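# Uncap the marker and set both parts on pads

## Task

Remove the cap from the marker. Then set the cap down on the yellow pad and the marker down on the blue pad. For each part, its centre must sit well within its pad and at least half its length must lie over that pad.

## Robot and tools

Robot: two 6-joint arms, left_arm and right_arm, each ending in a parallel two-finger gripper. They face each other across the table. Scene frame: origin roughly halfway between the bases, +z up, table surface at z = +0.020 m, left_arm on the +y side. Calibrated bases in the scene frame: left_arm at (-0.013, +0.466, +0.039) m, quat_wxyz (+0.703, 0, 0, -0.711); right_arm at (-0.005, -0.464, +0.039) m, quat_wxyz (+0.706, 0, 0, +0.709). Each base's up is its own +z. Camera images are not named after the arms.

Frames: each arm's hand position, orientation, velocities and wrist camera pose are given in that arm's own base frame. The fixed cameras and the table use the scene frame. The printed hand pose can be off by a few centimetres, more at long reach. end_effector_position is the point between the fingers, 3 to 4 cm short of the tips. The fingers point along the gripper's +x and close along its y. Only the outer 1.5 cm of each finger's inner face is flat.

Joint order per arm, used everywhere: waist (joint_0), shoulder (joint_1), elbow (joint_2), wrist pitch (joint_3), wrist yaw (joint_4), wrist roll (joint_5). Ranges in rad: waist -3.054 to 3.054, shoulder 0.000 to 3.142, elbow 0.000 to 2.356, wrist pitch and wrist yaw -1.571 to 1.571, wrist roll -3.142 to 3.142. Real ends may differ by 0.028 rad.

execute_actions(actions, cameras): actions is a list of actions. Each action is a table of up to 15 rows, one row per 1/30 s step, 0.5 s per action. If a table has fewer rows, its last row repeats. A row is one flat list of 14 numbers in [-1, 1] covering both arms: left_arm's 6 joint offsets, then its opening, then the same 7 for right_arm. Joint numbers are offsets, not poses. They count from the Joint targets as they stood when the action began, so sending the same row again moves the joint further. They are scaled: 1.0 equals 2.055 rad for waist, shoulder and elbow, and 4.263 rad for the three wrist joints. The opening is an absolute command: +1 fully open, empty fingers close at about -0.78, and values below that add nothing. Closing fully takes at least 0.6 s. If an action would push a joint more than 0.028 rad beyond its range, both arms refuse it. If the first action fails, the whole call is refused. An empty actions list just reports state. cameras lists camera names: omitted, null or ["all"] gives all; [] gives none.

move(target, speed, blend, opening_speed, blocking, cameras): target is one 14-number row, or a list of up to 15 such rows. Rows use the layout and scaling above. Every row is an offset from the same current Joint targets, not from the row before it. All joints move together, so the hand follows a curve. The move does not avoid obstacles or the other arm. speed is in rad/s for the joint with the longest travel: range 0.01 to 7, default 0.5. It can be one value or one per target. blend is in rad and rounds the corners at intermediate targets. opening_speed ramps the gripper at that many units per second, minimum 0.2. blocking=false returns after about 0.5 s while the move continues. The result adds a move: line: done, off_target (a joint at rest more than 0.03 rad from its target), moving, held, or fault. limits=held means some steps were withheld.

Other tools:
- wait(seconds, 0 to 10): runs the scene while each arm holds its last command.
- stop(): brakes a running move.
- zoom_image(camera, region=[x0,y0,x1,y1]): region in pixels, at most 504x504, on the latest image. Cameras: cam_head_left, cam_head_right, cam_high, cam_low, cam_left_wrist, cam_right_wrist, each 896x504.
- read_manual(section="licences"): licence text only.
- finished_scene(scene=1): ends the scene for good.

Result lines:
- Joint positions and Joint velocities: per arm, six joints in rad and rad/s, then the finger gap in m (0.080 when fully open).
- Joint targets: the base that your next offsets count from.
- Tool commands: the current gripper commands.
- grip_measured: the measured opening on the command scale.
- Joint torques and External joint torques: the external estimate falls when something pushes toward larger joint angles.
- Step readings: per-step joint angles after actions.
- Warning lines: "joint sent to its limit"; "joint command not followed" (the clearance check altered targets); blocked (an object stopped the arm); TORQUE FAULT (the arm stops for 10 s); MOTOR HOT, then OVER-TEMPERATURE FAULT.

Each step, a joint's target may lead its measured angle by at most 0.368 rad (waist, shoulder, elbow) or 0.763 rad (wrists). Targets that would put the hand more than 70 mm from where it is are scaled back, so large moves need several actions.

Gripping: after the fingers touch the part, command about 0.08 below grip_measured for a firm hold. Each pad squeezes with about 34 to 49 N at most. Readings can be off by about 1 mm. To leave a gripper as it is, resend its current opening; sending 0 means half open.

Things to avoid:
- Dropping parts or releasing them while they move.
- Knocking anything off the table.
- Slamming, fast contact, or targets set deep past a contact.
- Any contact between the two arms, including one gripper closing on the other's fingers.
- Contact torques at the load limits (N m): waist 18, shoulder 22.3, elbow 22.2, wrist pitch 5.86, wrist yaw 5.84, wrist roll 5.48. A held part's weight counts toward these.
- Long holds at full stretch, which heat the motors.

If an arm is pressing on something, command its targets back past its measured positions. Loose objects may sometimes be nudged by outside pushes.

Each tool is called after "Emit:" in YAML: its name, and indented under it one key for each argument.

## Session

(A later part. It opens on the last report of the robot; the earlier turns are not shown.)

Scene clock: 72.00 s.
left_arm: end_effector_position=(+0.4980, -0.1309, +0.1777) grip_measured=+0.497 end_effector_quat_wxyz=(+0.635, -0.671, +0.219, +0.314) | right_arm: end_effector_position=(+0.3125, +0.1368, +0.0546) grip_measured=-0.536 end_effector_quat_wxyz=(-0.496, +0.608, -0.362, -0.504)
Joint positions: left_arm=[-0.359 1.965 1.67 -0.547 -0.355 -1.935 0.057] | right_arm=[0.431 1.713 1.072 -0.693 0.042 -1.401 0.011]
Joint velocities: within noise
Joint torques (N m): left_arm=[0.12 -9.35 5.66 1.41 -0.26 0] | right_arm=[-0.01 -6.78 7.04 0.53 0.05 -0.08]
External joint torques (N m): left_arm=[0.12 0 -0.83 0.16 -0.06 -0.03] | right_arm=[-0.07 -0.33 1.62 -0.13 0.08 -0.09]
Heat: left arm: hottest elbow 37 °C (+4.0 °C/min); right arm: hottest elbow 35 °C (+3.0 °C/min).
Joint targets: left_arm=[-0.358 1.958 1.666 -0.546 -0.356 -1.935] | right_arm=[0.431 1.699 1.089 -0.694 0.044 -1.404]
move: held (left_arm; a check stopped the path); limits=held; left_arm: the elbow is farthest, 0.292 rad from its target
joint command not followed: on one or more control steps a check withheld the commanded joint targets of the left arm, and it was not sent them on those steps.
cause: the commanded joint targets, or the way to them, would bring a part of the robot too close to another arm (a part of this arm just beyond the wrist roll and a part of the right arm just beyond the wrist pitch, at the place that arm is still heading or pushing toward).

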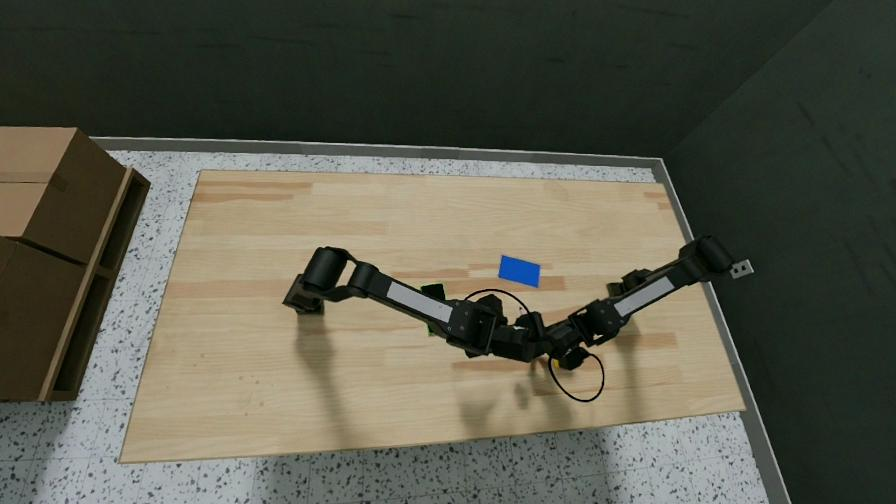

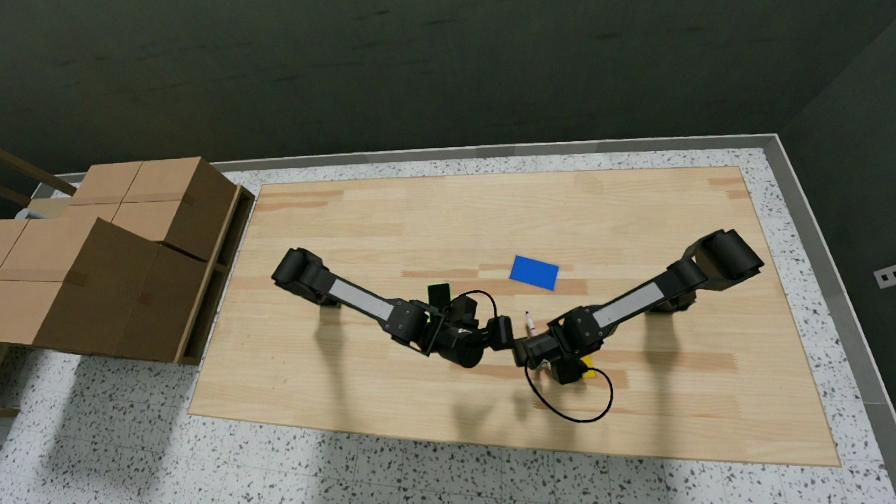

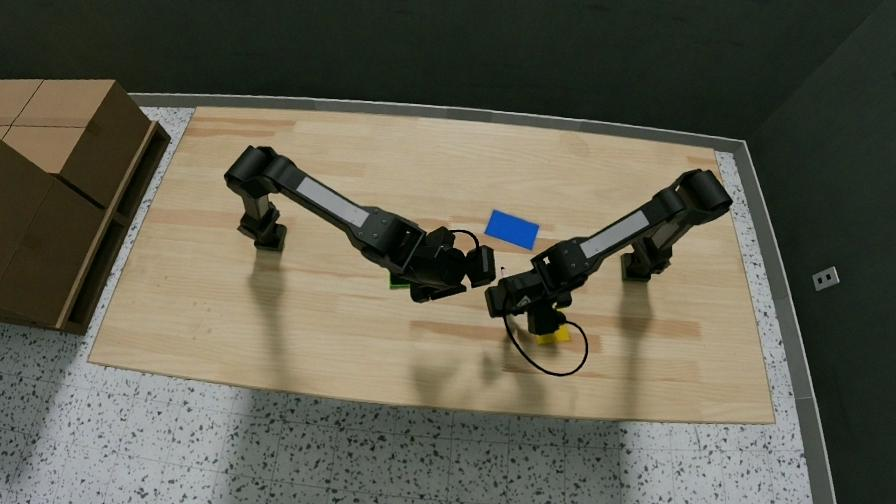

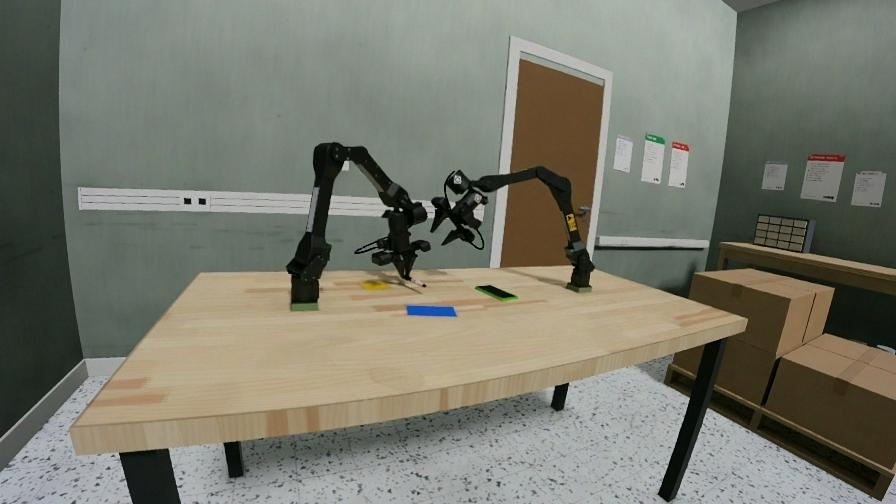

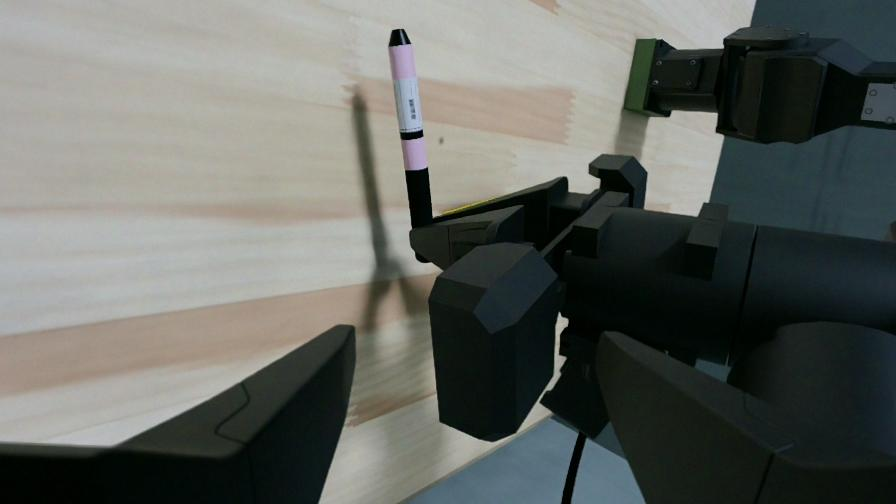

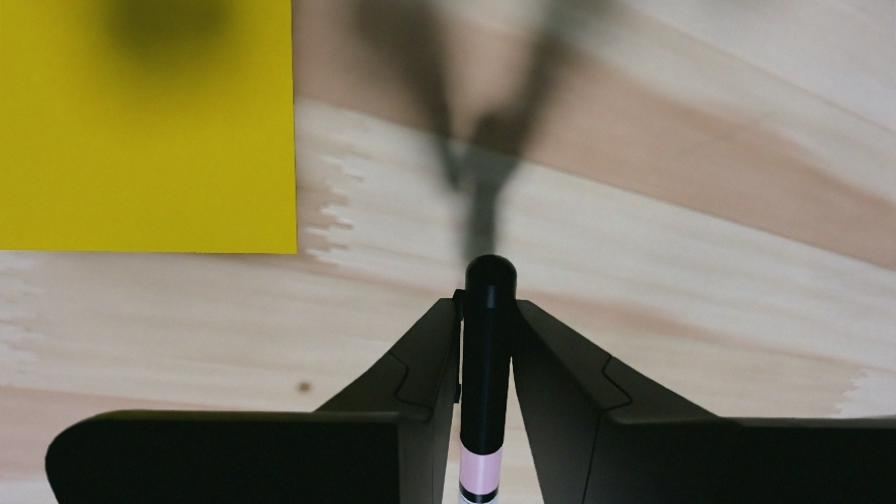

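Emit:
move:
  target:
    - [0.0287,-0.144,-0.1606,0.042,-0.0234,0.0033,0.5,0,0,0,0,0,0,-0.7]
    - [0.0287,-0.144,-0.1606,0.042,-0.0234,0.0033,0.5,0,-0.1971,-0.1217,0.1243,0.0222,-0.0162,-0.7]
  speed: 0.5

Scene clock: 82.13 s.
left_arm: end_effector_position=(+0.4535, -0.0712, +0.2115) grip_measured=+0.497 end_effector_quat_wxyz=(-0.639, +0.695, -0.124, -0.304) | right_arm: end_effector_position=(+0.3474, +0.1378, +0.1773) grip_measured=-0.536 end_effector_quat_wxyz=(-0.641, +0.695, -0.124, -0.303)
Joint positions: left_arm=[-0.3 1.678 1.346 -0.371 -0.453 -1.923 0.057] | right_arm=[0.431 1.306 0.849 -0.168 0.134 -1.47 0.011]
Joint velocities: within noise
Joint torques (N m): left_arm=[0.07 -8.42 5.05 1.7 -0.35 0.06] | right_arm=[-0.01 -5.06 5.48 1.58 0.23 -0.06]
External joint torques (N m): left_arm=[0.03 -0.9 -1.63 0.32 -0.14 0.02] | right_arm=[-0.04 -0.46 -1.01 0.11 0.21 -0.1]
Heat: left arm: hottest elbow 37 °C (+3.0 °C/min); right arm: hottest elbow 36 °C (+3.0 °C/min).
Joint targets: left_arm=[-0.299 1.662 1.335 -0.367 -0.456 -1.921] | right_arm=[0.431 1.294 0.839 -0.163 0.139 -1.473]
move: done

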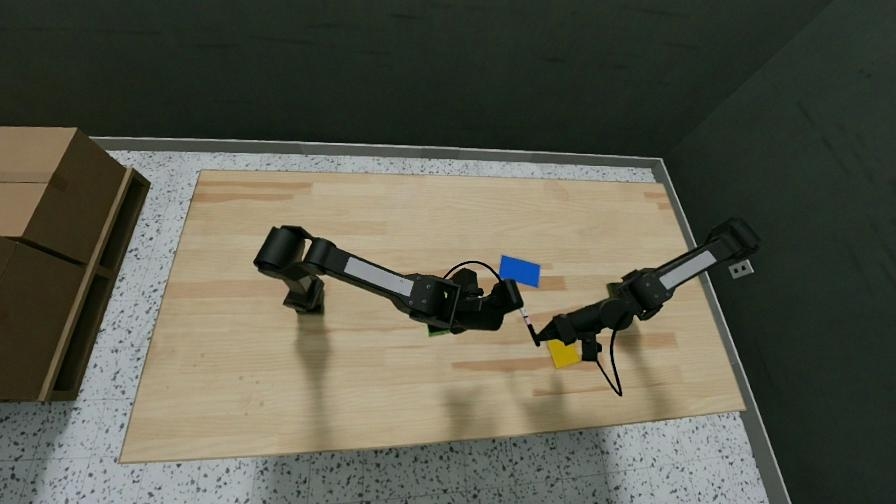

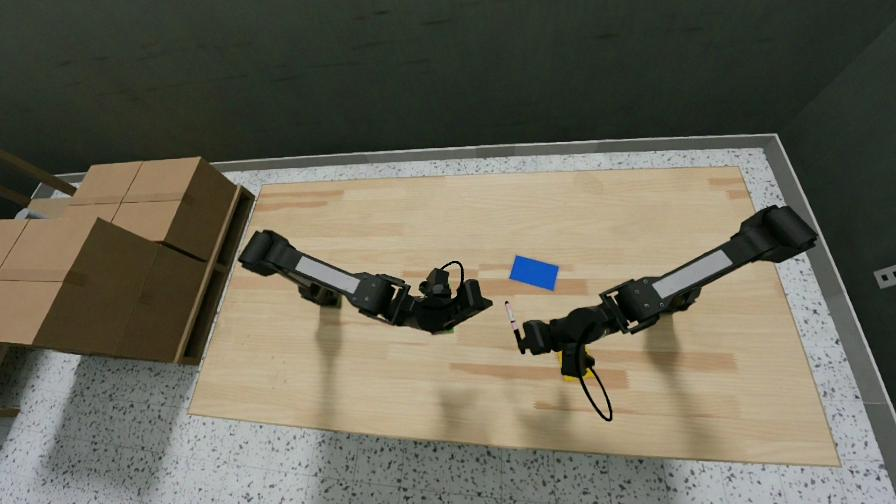

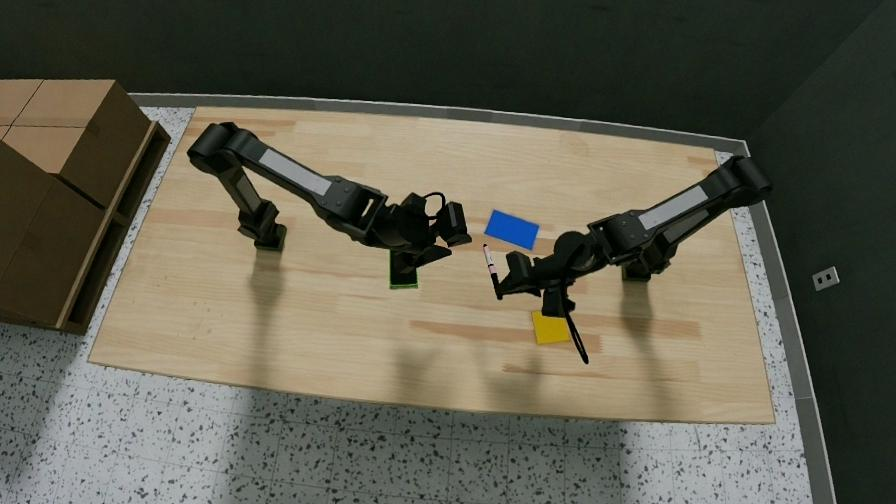

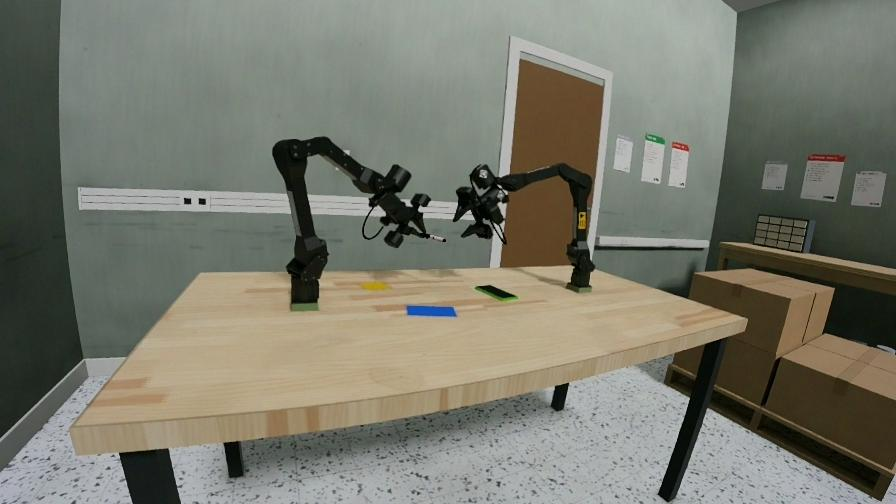

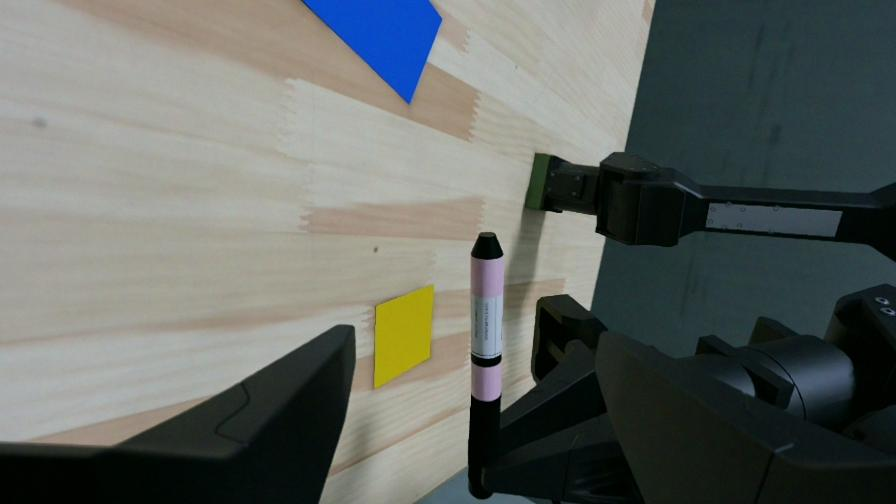

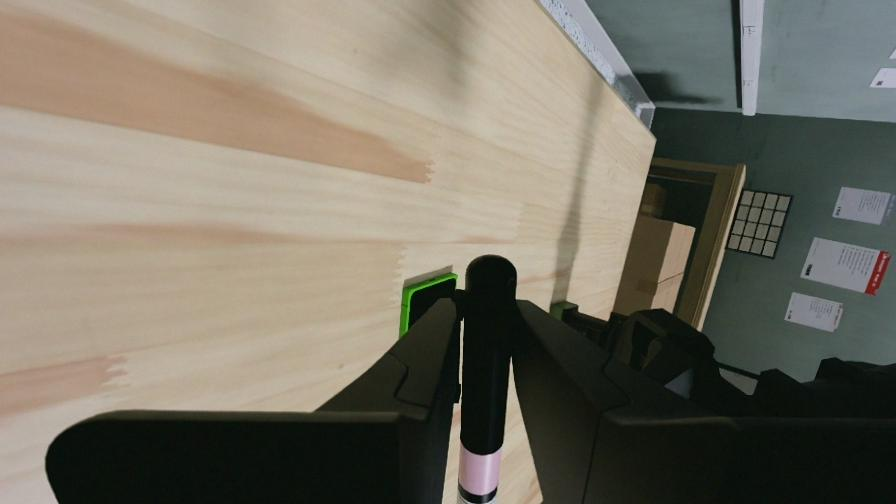

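Emit:
move:
  target: [0.0097,0.1165,0.0759,0.0211,0.0035,0.003,0.4,0,0,0,0,0,0,-0.7]
  speed: 0.3
  cameras: ["cam_left_wrist","cam_right_wrist"]

Scene clock: 88.57 s.
left_arm: end_effector_position=(+0.5057, -0.0791, +0.1819) grip_measured=+0.403 end_effector_quat_wxyz=(-0.639, +0.696, -0.121, -0.302) | right_arm: end_effector_position=(+0.3474, +0.1378, +0.1773) grip_measured=-0.536 end_effector_quat_wxyz=(-0.641, +0.695, -0.124, -0.303)
Joint positions: left_arm=[-0.281 1.887 1.477 -0.281 -0.442 -1.91 0.053] | right_arm=[0.431 1.306 0.849 -0.168 0.134 -1.47 0.011]
Joint velocities: within noise
Joint torques (N m): left_arm=[0.3 -6.78 7.76 1.71 -0.2 0.07] | right_arm=[-0.02 -5.06 5.5 1.58 0.23 -0.05]
External joint torques (N m): left_arm=[0.28 2.04 1.22 0.34 0 0.03] | right_arm=[-0.02 -0.36 -1.16 0.05 0.21 -0.1]
Heat: left arm: hottest elbow 37 °C (+2.0 °C/min); right arm: hottest elbow 36 °C (+3.0 °C/min).
Joint targets: left_arm=[-0.279 1.901 1.491 -0.277 -0.441 -1.908] | right_arm=[0.431 1.294 0.839 -0.164 0.139 -1.472]
move: done
Images, in order (width x height): cam_left_wrist 896x504, cam_right_wrist 896x504.

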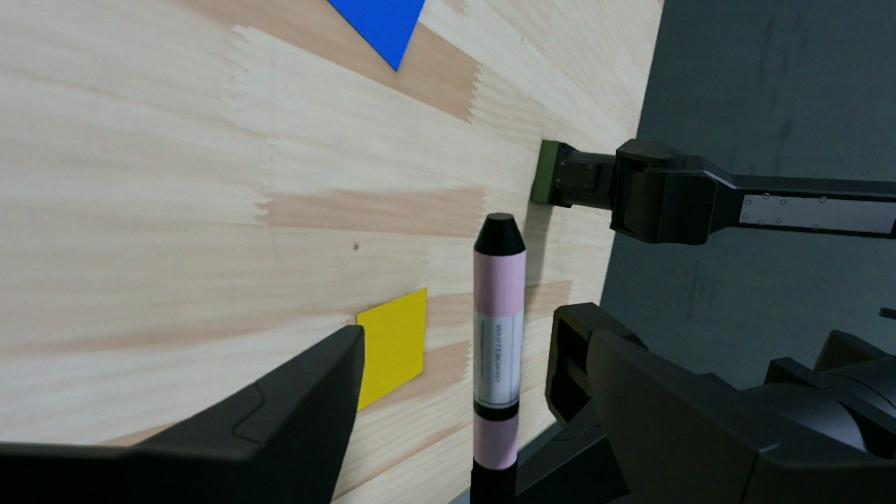

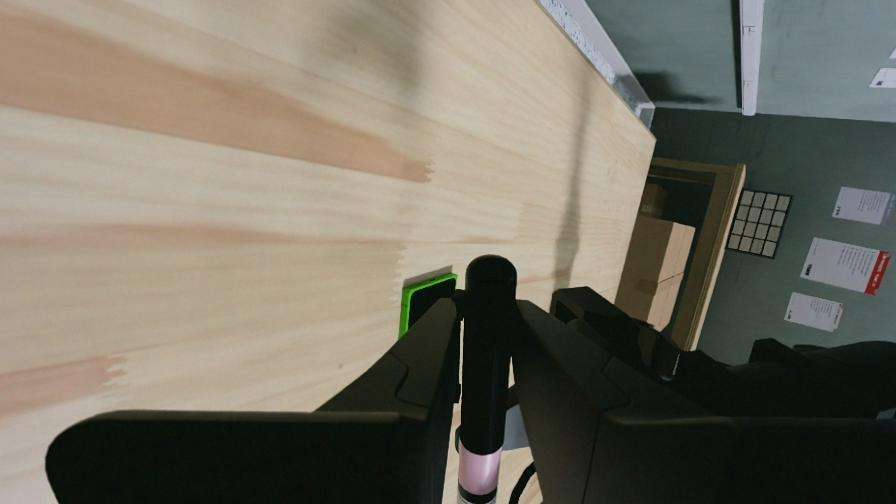

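Emit:
move:
  target: [0.0148,0.0433,0.0409,0.003,0.0056,0.0049,0.2,0,0,0,0,0,0,-0.7]
  speed: 0.15
  cameras: ["cam_left_wrist","cam_low"]

Scene clock: 93.83 s.
left_arm: end_effector_position=(+0.5301, -0.0723, +0.1733) grip_measured=+0.203 end_effector_quat_wxyz=(-0.639, +0.697, -0.121, -0.303) | right_arm: end_effector_position=(+0.3474, +0.1378, +0.1773) grip_measured=-0.536 end_effector_quat_wxyz=(-0.641, +0.695, -0.124, -0.303)
Joint positions: left_arm=[-0.25 1.975 1.561 -0.268 -0.419 -1.889 0.044] | right_arm=[0.431 1.306 0.849 -0.168 0.134 -1.47 0.011]
Joint velocities: within noise
Joint torques (N m): left_arm=[0.11 -7.22 7.91 1.72 -0.18 0.05] | right_arm=[-0.01 -5.04 5.51 1.58 0.23 -0.05]
External joint torques (N m): left_arm=[0.11 2.3 1.34 0.35 0 0.01] | right_arm=[-0.02 -0.5 -0.89 0.14 0.21 -0.09]
Heat: left arm: hottest elbow 37 °C (+2.0 °C/min); right arm: hottest elbow 36 °C (+2.0 °C/min).
Joint targets: left_arm=[-0.248 1.990 1.575 -0.265 -0.418 -1.887] | right_arm=[0.431 1.294 0.839 -0.164 0.139 -1.472]
move: done
Images, in order (width x height): cam_low 896x504, cam_left_wrist 896x504.

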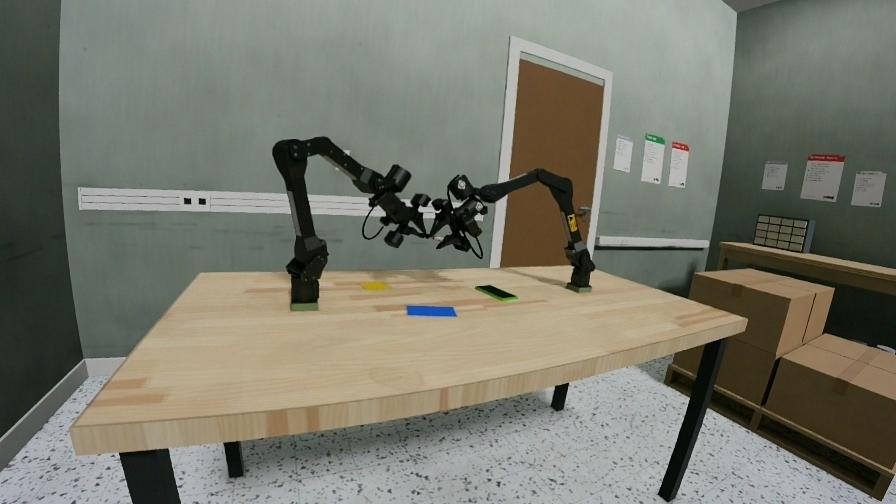

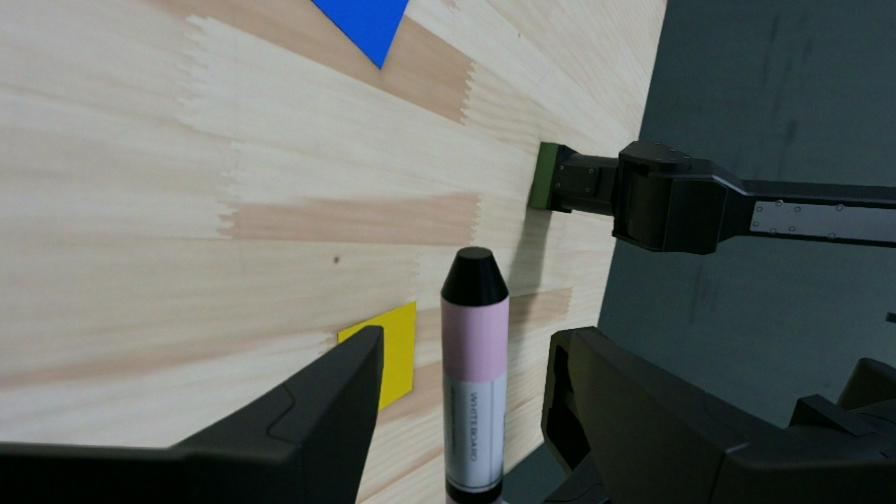

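Emit:
move:
  target: [0,0,0,0,0,0,-0.7,0,0,0,0,0,0,-0.7]
  opening_speed: 0.8
  cameras: ["cam_left_wrist","cam_right_wrist"]

Scene clock: 96.13 s.
left_arm: end_effector_position=(+0.5302, -0.0723, +0.1735) grip_measured=-0.587 end_effector_quat_wxyz=(-0.639, +0.697, -0.121, -0.302) | right_arm: end_effector_position=(+0.3473, +0.1378, +0.1772) grip_measured=-0.536 end_effector_quat_wxyz=(-0.641, +0.695, -0.124, -0.303)
Joint positions: left_arm=[-0.25 1.975 1.561 -0.268 -0.418 -1.889 0.009] | right_arm=[0.431 1.306 0.849 -0.168 0.134 -1.47 0.011]
Joint velocities: within noise
Joint torques (N m): left_arm=[0.15 -7.18 7.81 1.72 -0.17 0.06] | right_arm=[-0.04 -5.05 5.52 1.58 0.23 -0.05]
External joint torques (N m): left_arm=[0.09 2.26 1.26 0.34 0.01 0.02] | right_arm=[-0.03 -0.43 -1 0.1 0.21 -0.1]
Heat: left arm: hottest elbow 37 °C (+2.0 °C/min); right arm: hottest elbow 36 °C (+2.0 °C/min).
Joint targets: left_arm=[-0.248 1.990 1.575 -0.264 -0.417 -1.887] | right_arm=[0.431 1.294 0.839 -0.164 0.139 -1.472]
move: done
Images, in order (width x height): cam_left_wrist 896x504, cam_right_wrist 896x504.

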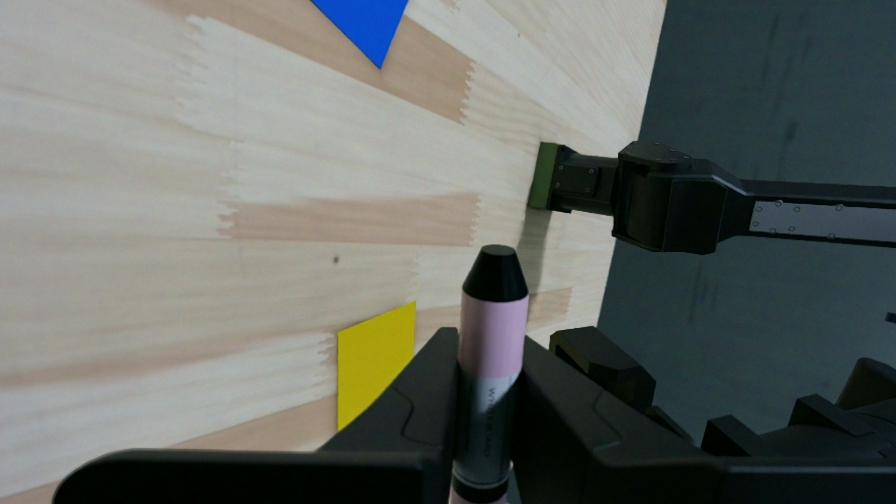

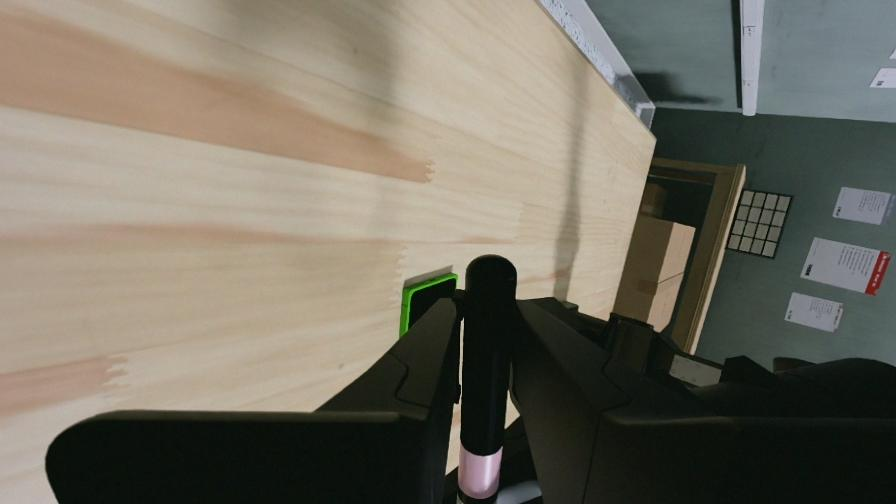

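Emit:
move:
  target: [0.074,-0.0572,-0.0822,0.0204,0.0283,0.0235,-0.75,0,0,0,0,0,0,-0.7]
  speed: 0.25

Scene clock: 100.43 s.
left_arm: end_effector_position=(+0.5221, -0.0322, +0.1712) grip_measured=-0.587 end_effector_quat_wxyz=(-0.641, +0.702, -0.141, -0.277) | right_arm: end_effector_position=(+0.3542, +0.1170, +0.1765) grip_measured=-0.536 end_effector_quat_wxyz=(-0.644, +0.699, -0.151, -0.272)
Joint positions: left_arm=[-0.139 1.896 1.429 -0.166 -0.271 -1.794 0.009] | right_arm=[0.391 1.306 0.843 -0.161 0.178 -1.47 0.011]
Joint velocities: within noise
Joint torques (N m): left_arm=[3.92 -10.67 3.63 0.65 -1.05 0.2] | right_arm=[4.04 -5 6.12 1.17 -1.4 -0.04]
External joint torques (N m): left_arm=[3.93 -1.56 -3.08 -0.83 -0.92 0.16] | right_arm=[4.04 -0.47 -0.3 -0.28 -1.44 -0.08]
Heat: left arm: hottest elbow 37 °C (+1.0 °C/min); right arm: hottest wrist pitch 37 °C (+4.0 °C/min).
Joint targets: left_arm=[-0.096 1.872 1.407 -0.177 -0.297 -1.787] | right_arm=[0.431 1.294 0.839 -0.163 0.139 -1.472]
move: off_target (left_arm, right_arm); left_arm: the waist is farthest, 0.043 rad from its target; right_arm: the waist is farthest, 0.040 rad from its target

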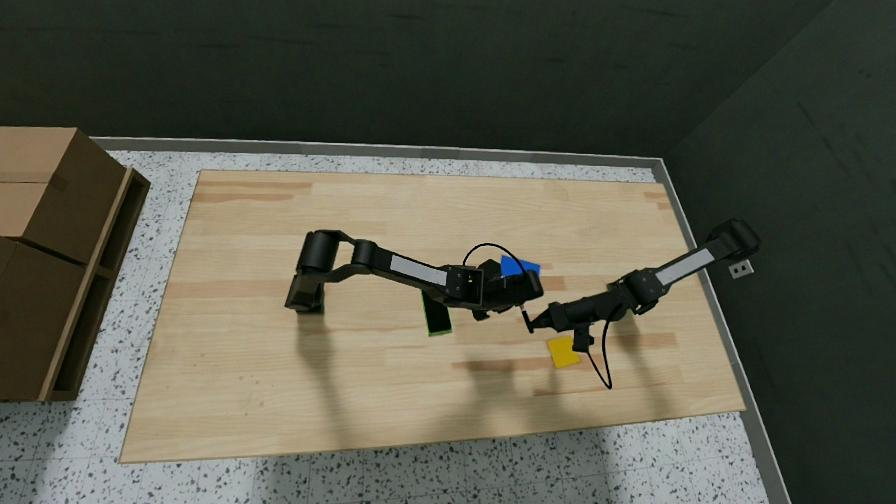

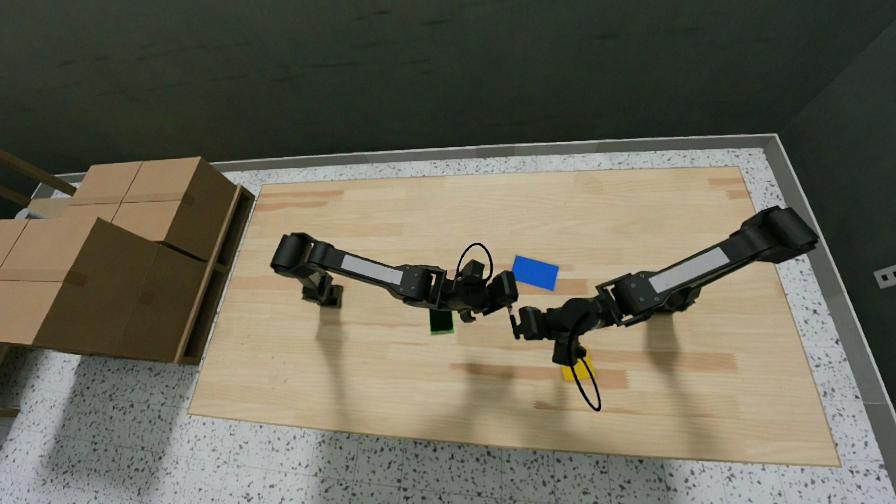

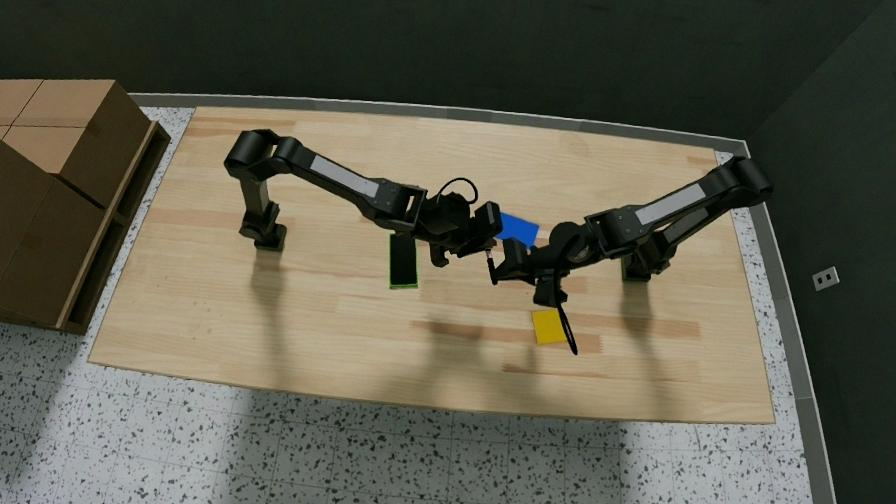

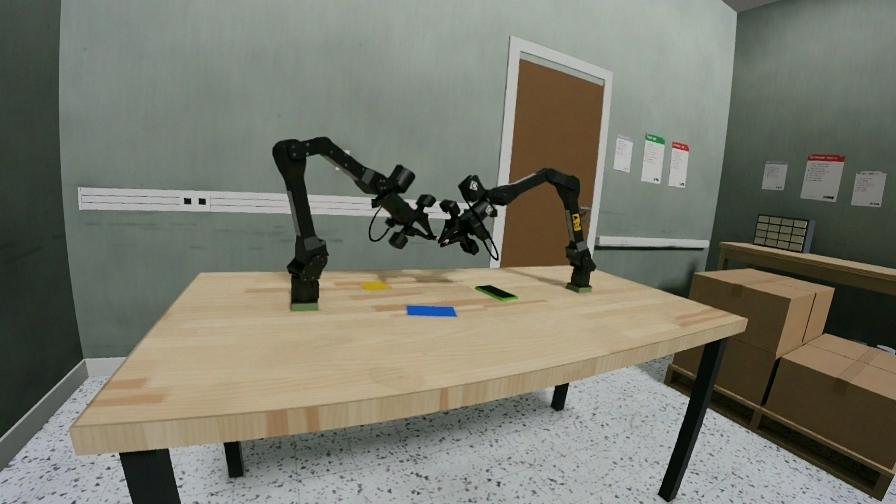

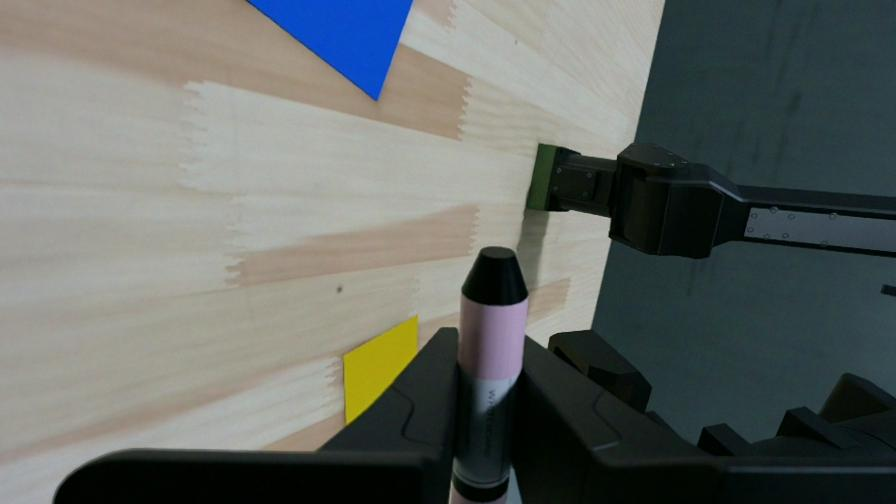

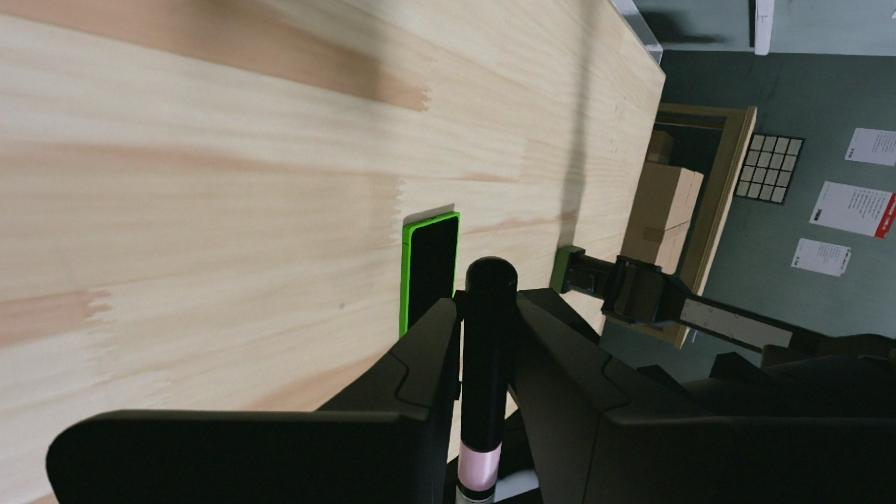

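Emit:
move:
  target: [0.04,0,0,0,0.0155,0.011,-0.9,0.04,0,0,0,0.0155,0.011,-0.9]
  speed: 0.2
  cameras: ["cam_left_wrist","cam_right_wrist","cam_high"]

Scene clock: 103.87 s.
left_arm: end_effector_position=(+0.5187, +0.0267, +0.1657) grip_measured=-0.587 end_effector_quat_wxyz=(-0.636, +0.695, -0.127, -0.309) | right_arm: end_effector_position=(+0.3380, +0.1561, +0.1763) grip_measured=-0.536 end_effector_quat_wxyz=(-0.640, +0.697, -0.122, -0.301)
Joint positions: left_arm=[-0.015 1.889 1.415 -0.178 -0.23 -1.742 0.009] | right_arm=[0.513 1.306 0.843 -0.164 0.201 -1.428 0.011]
Joint velocities: within noise
Joint torques (N m): left_arm=[-0.02 -9.94 5.2 1.58 -0.17 0.06] | right_arm=[0.05 -4.99 6.1 1.37 0.19 0.09]
External joint torques (N m): left_arm=[-0.03 -0.81 -1.51 0.1 -0.05 0.02] | right_arm=[0.06 -0.42 -0.39 -0.1 0.15 0.05]
Heat: left arm: hottest elbow 36 °C (+0.0 °C/min); right arm: hottest wrist pitch 37 °C (+4.0 °C/min).
Joint targets: left_arm=[-0.014 1.872 1.406 -0.178 -0.231 -1.740] | right_arm=[0.513 1.294 0.839 -0.163 0.205 -1.426]
move: done
Images, in order (width x height): cam_high 896x504, cam_left_wrist 896x504, cam_right_wrist 896x504.

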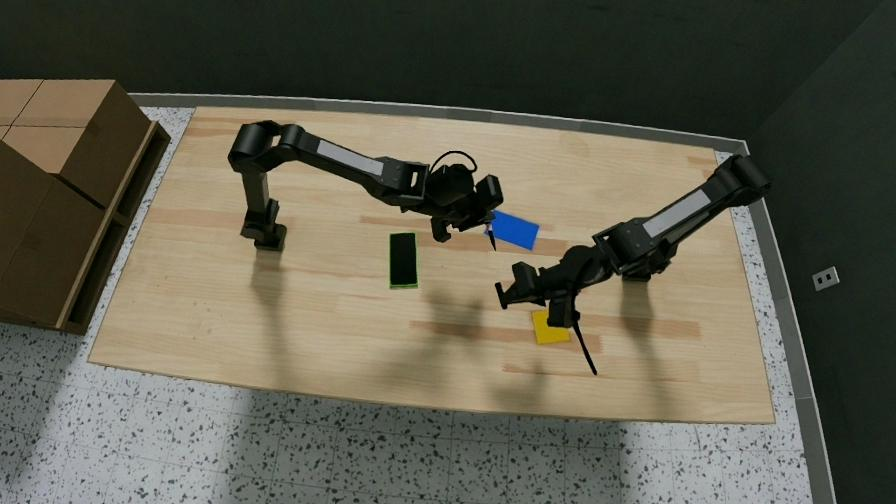

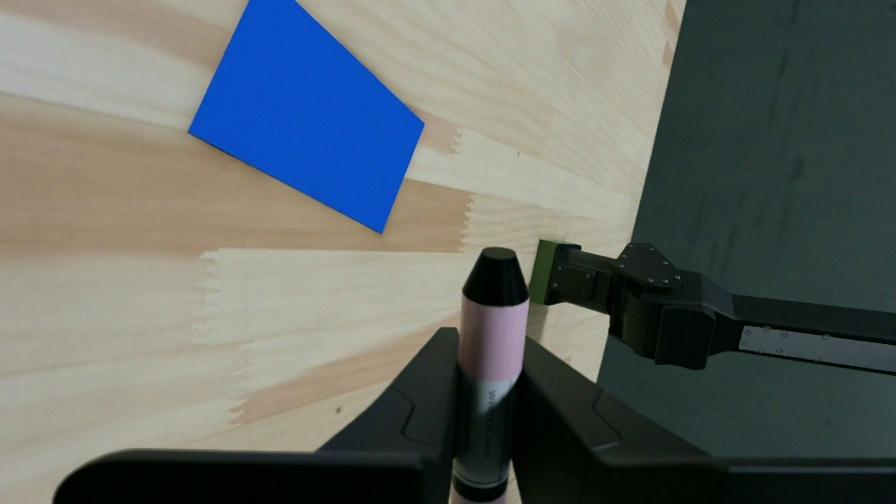

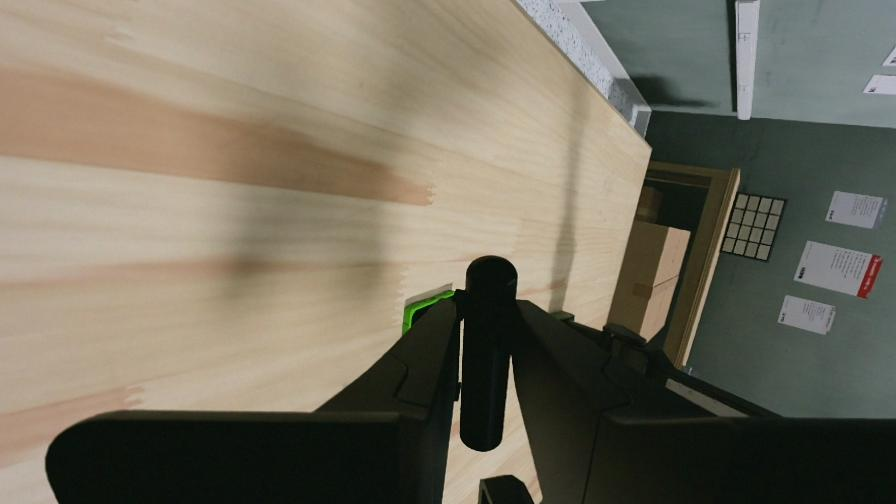

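Emit:
move:
  target: [0.1071,0.2628,0.4141,-0.1675,0.0542,0.0396,-0.9,0.0842,0.0574,0.0311,-0.1494,-0.0481,-0.034,-0.9]
  speed: 0.6

Scene clock: 122.60 s.
left_arm: end_effector_position=(+0.5629, +0.1183, +0.1170) grip_measured=-0.587 end_effector_quat_wxyz=(-0.573, +0.647, -0.286, -0.414) | right_arm: end_effector_position=(+0.2126, +0.1717, +0.0829) grip_measured=-0.536 end_effector_quat_wxyz=(-0.382, +0.673, -0.223, -0.593)
Joint positions: left_arm=[0.207 2.395 2.244 -0.89 -0.001 -1.573 0.009] | right_arm=[0.683 1.405 0.885 -0.799 0.007 -1.567 0.011]
Joint velocities: within noise
Joint torques (N m): left_arm=[-0.1 -9.17 7.53 0.97 -0.03 0.04] | right_arm=[0.35 -2.99 7.37 0.54 -0.29 -0.09]
External joint torques (N m): left_arm=[-0.1 2.63 1.21 -0.11 0.01 0.01] | right_arm=[0.34 1.44 1.7 -0.14 -0.25 -0.11]
Heat: left arm: hottest shoulder 40 °C (+9.1 °C/min); right arm: hottest elbow 37 °C (+3.0 °C/min).
Joint targets: left_arm=[0.206 2.413 2.257 -0.892 0.000 -1.571] | right_arm=[0.686 1.412 0.903 -0.800 0.000 -1.571]
move: done

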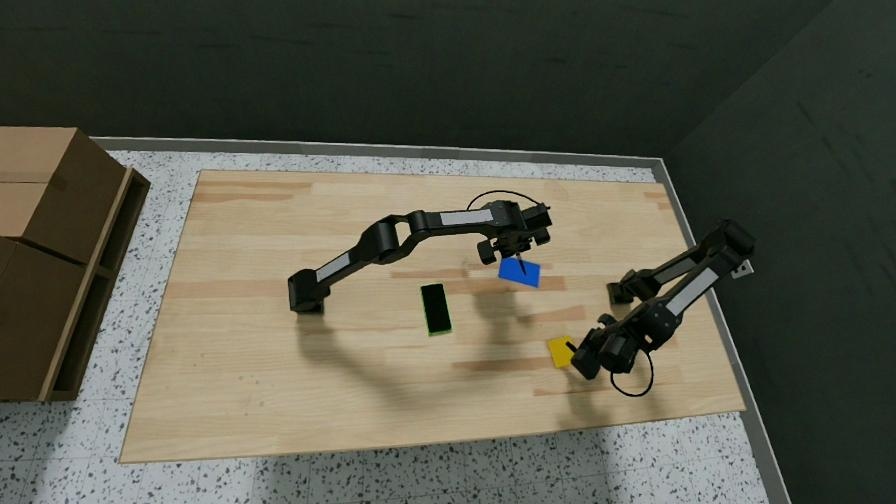

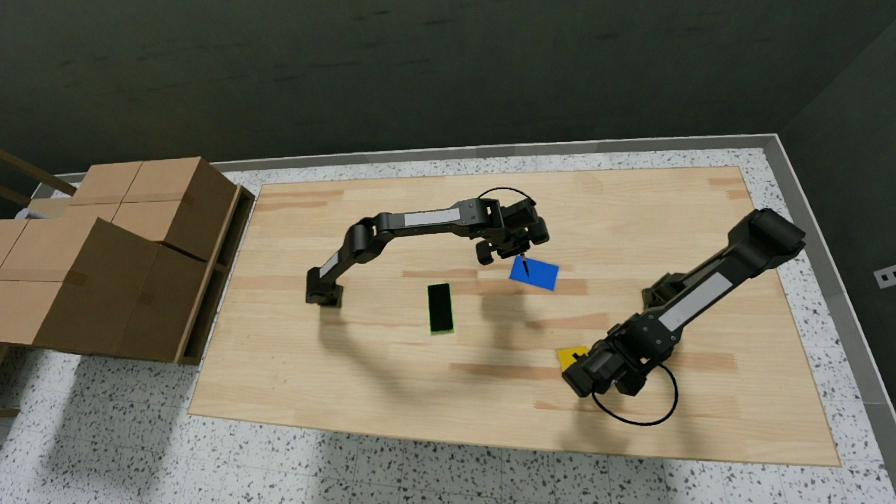

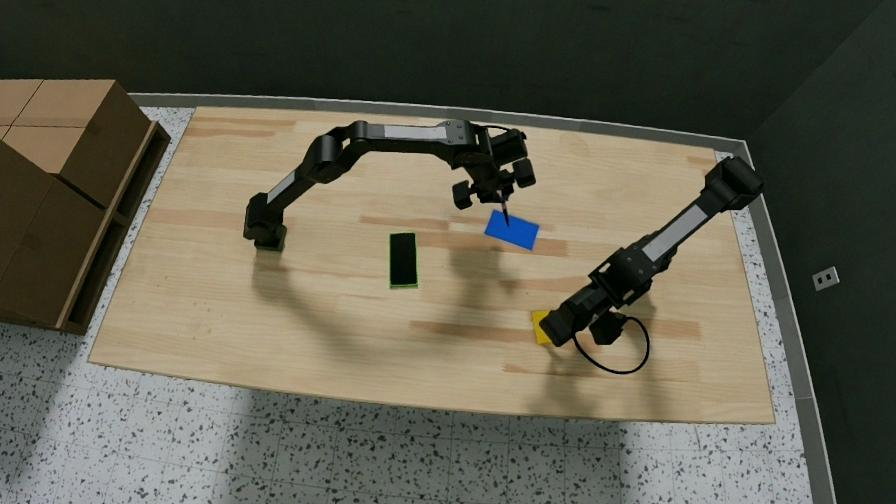

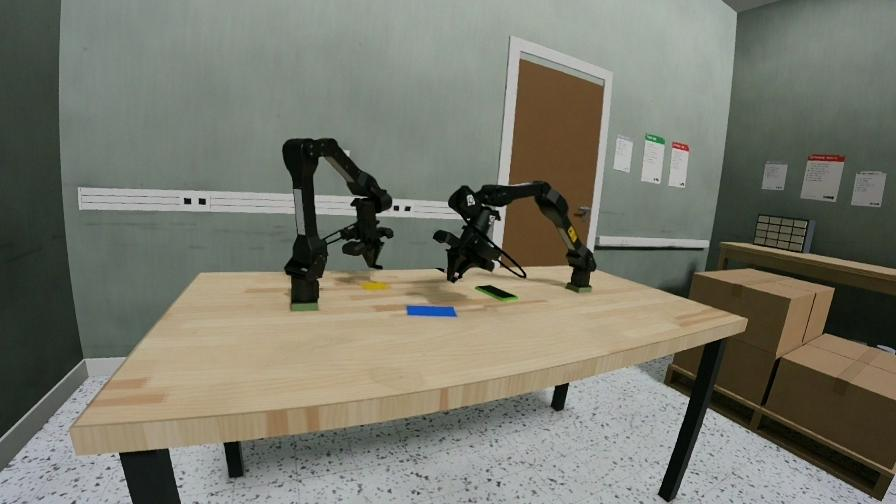

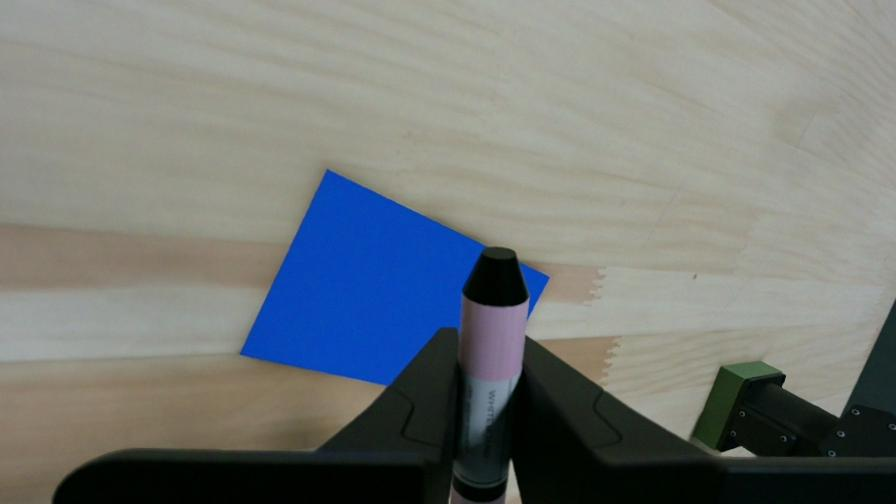

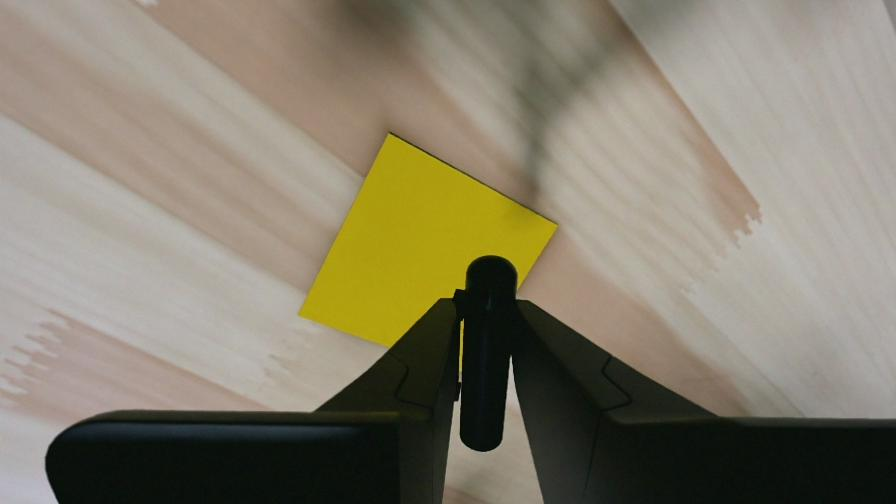

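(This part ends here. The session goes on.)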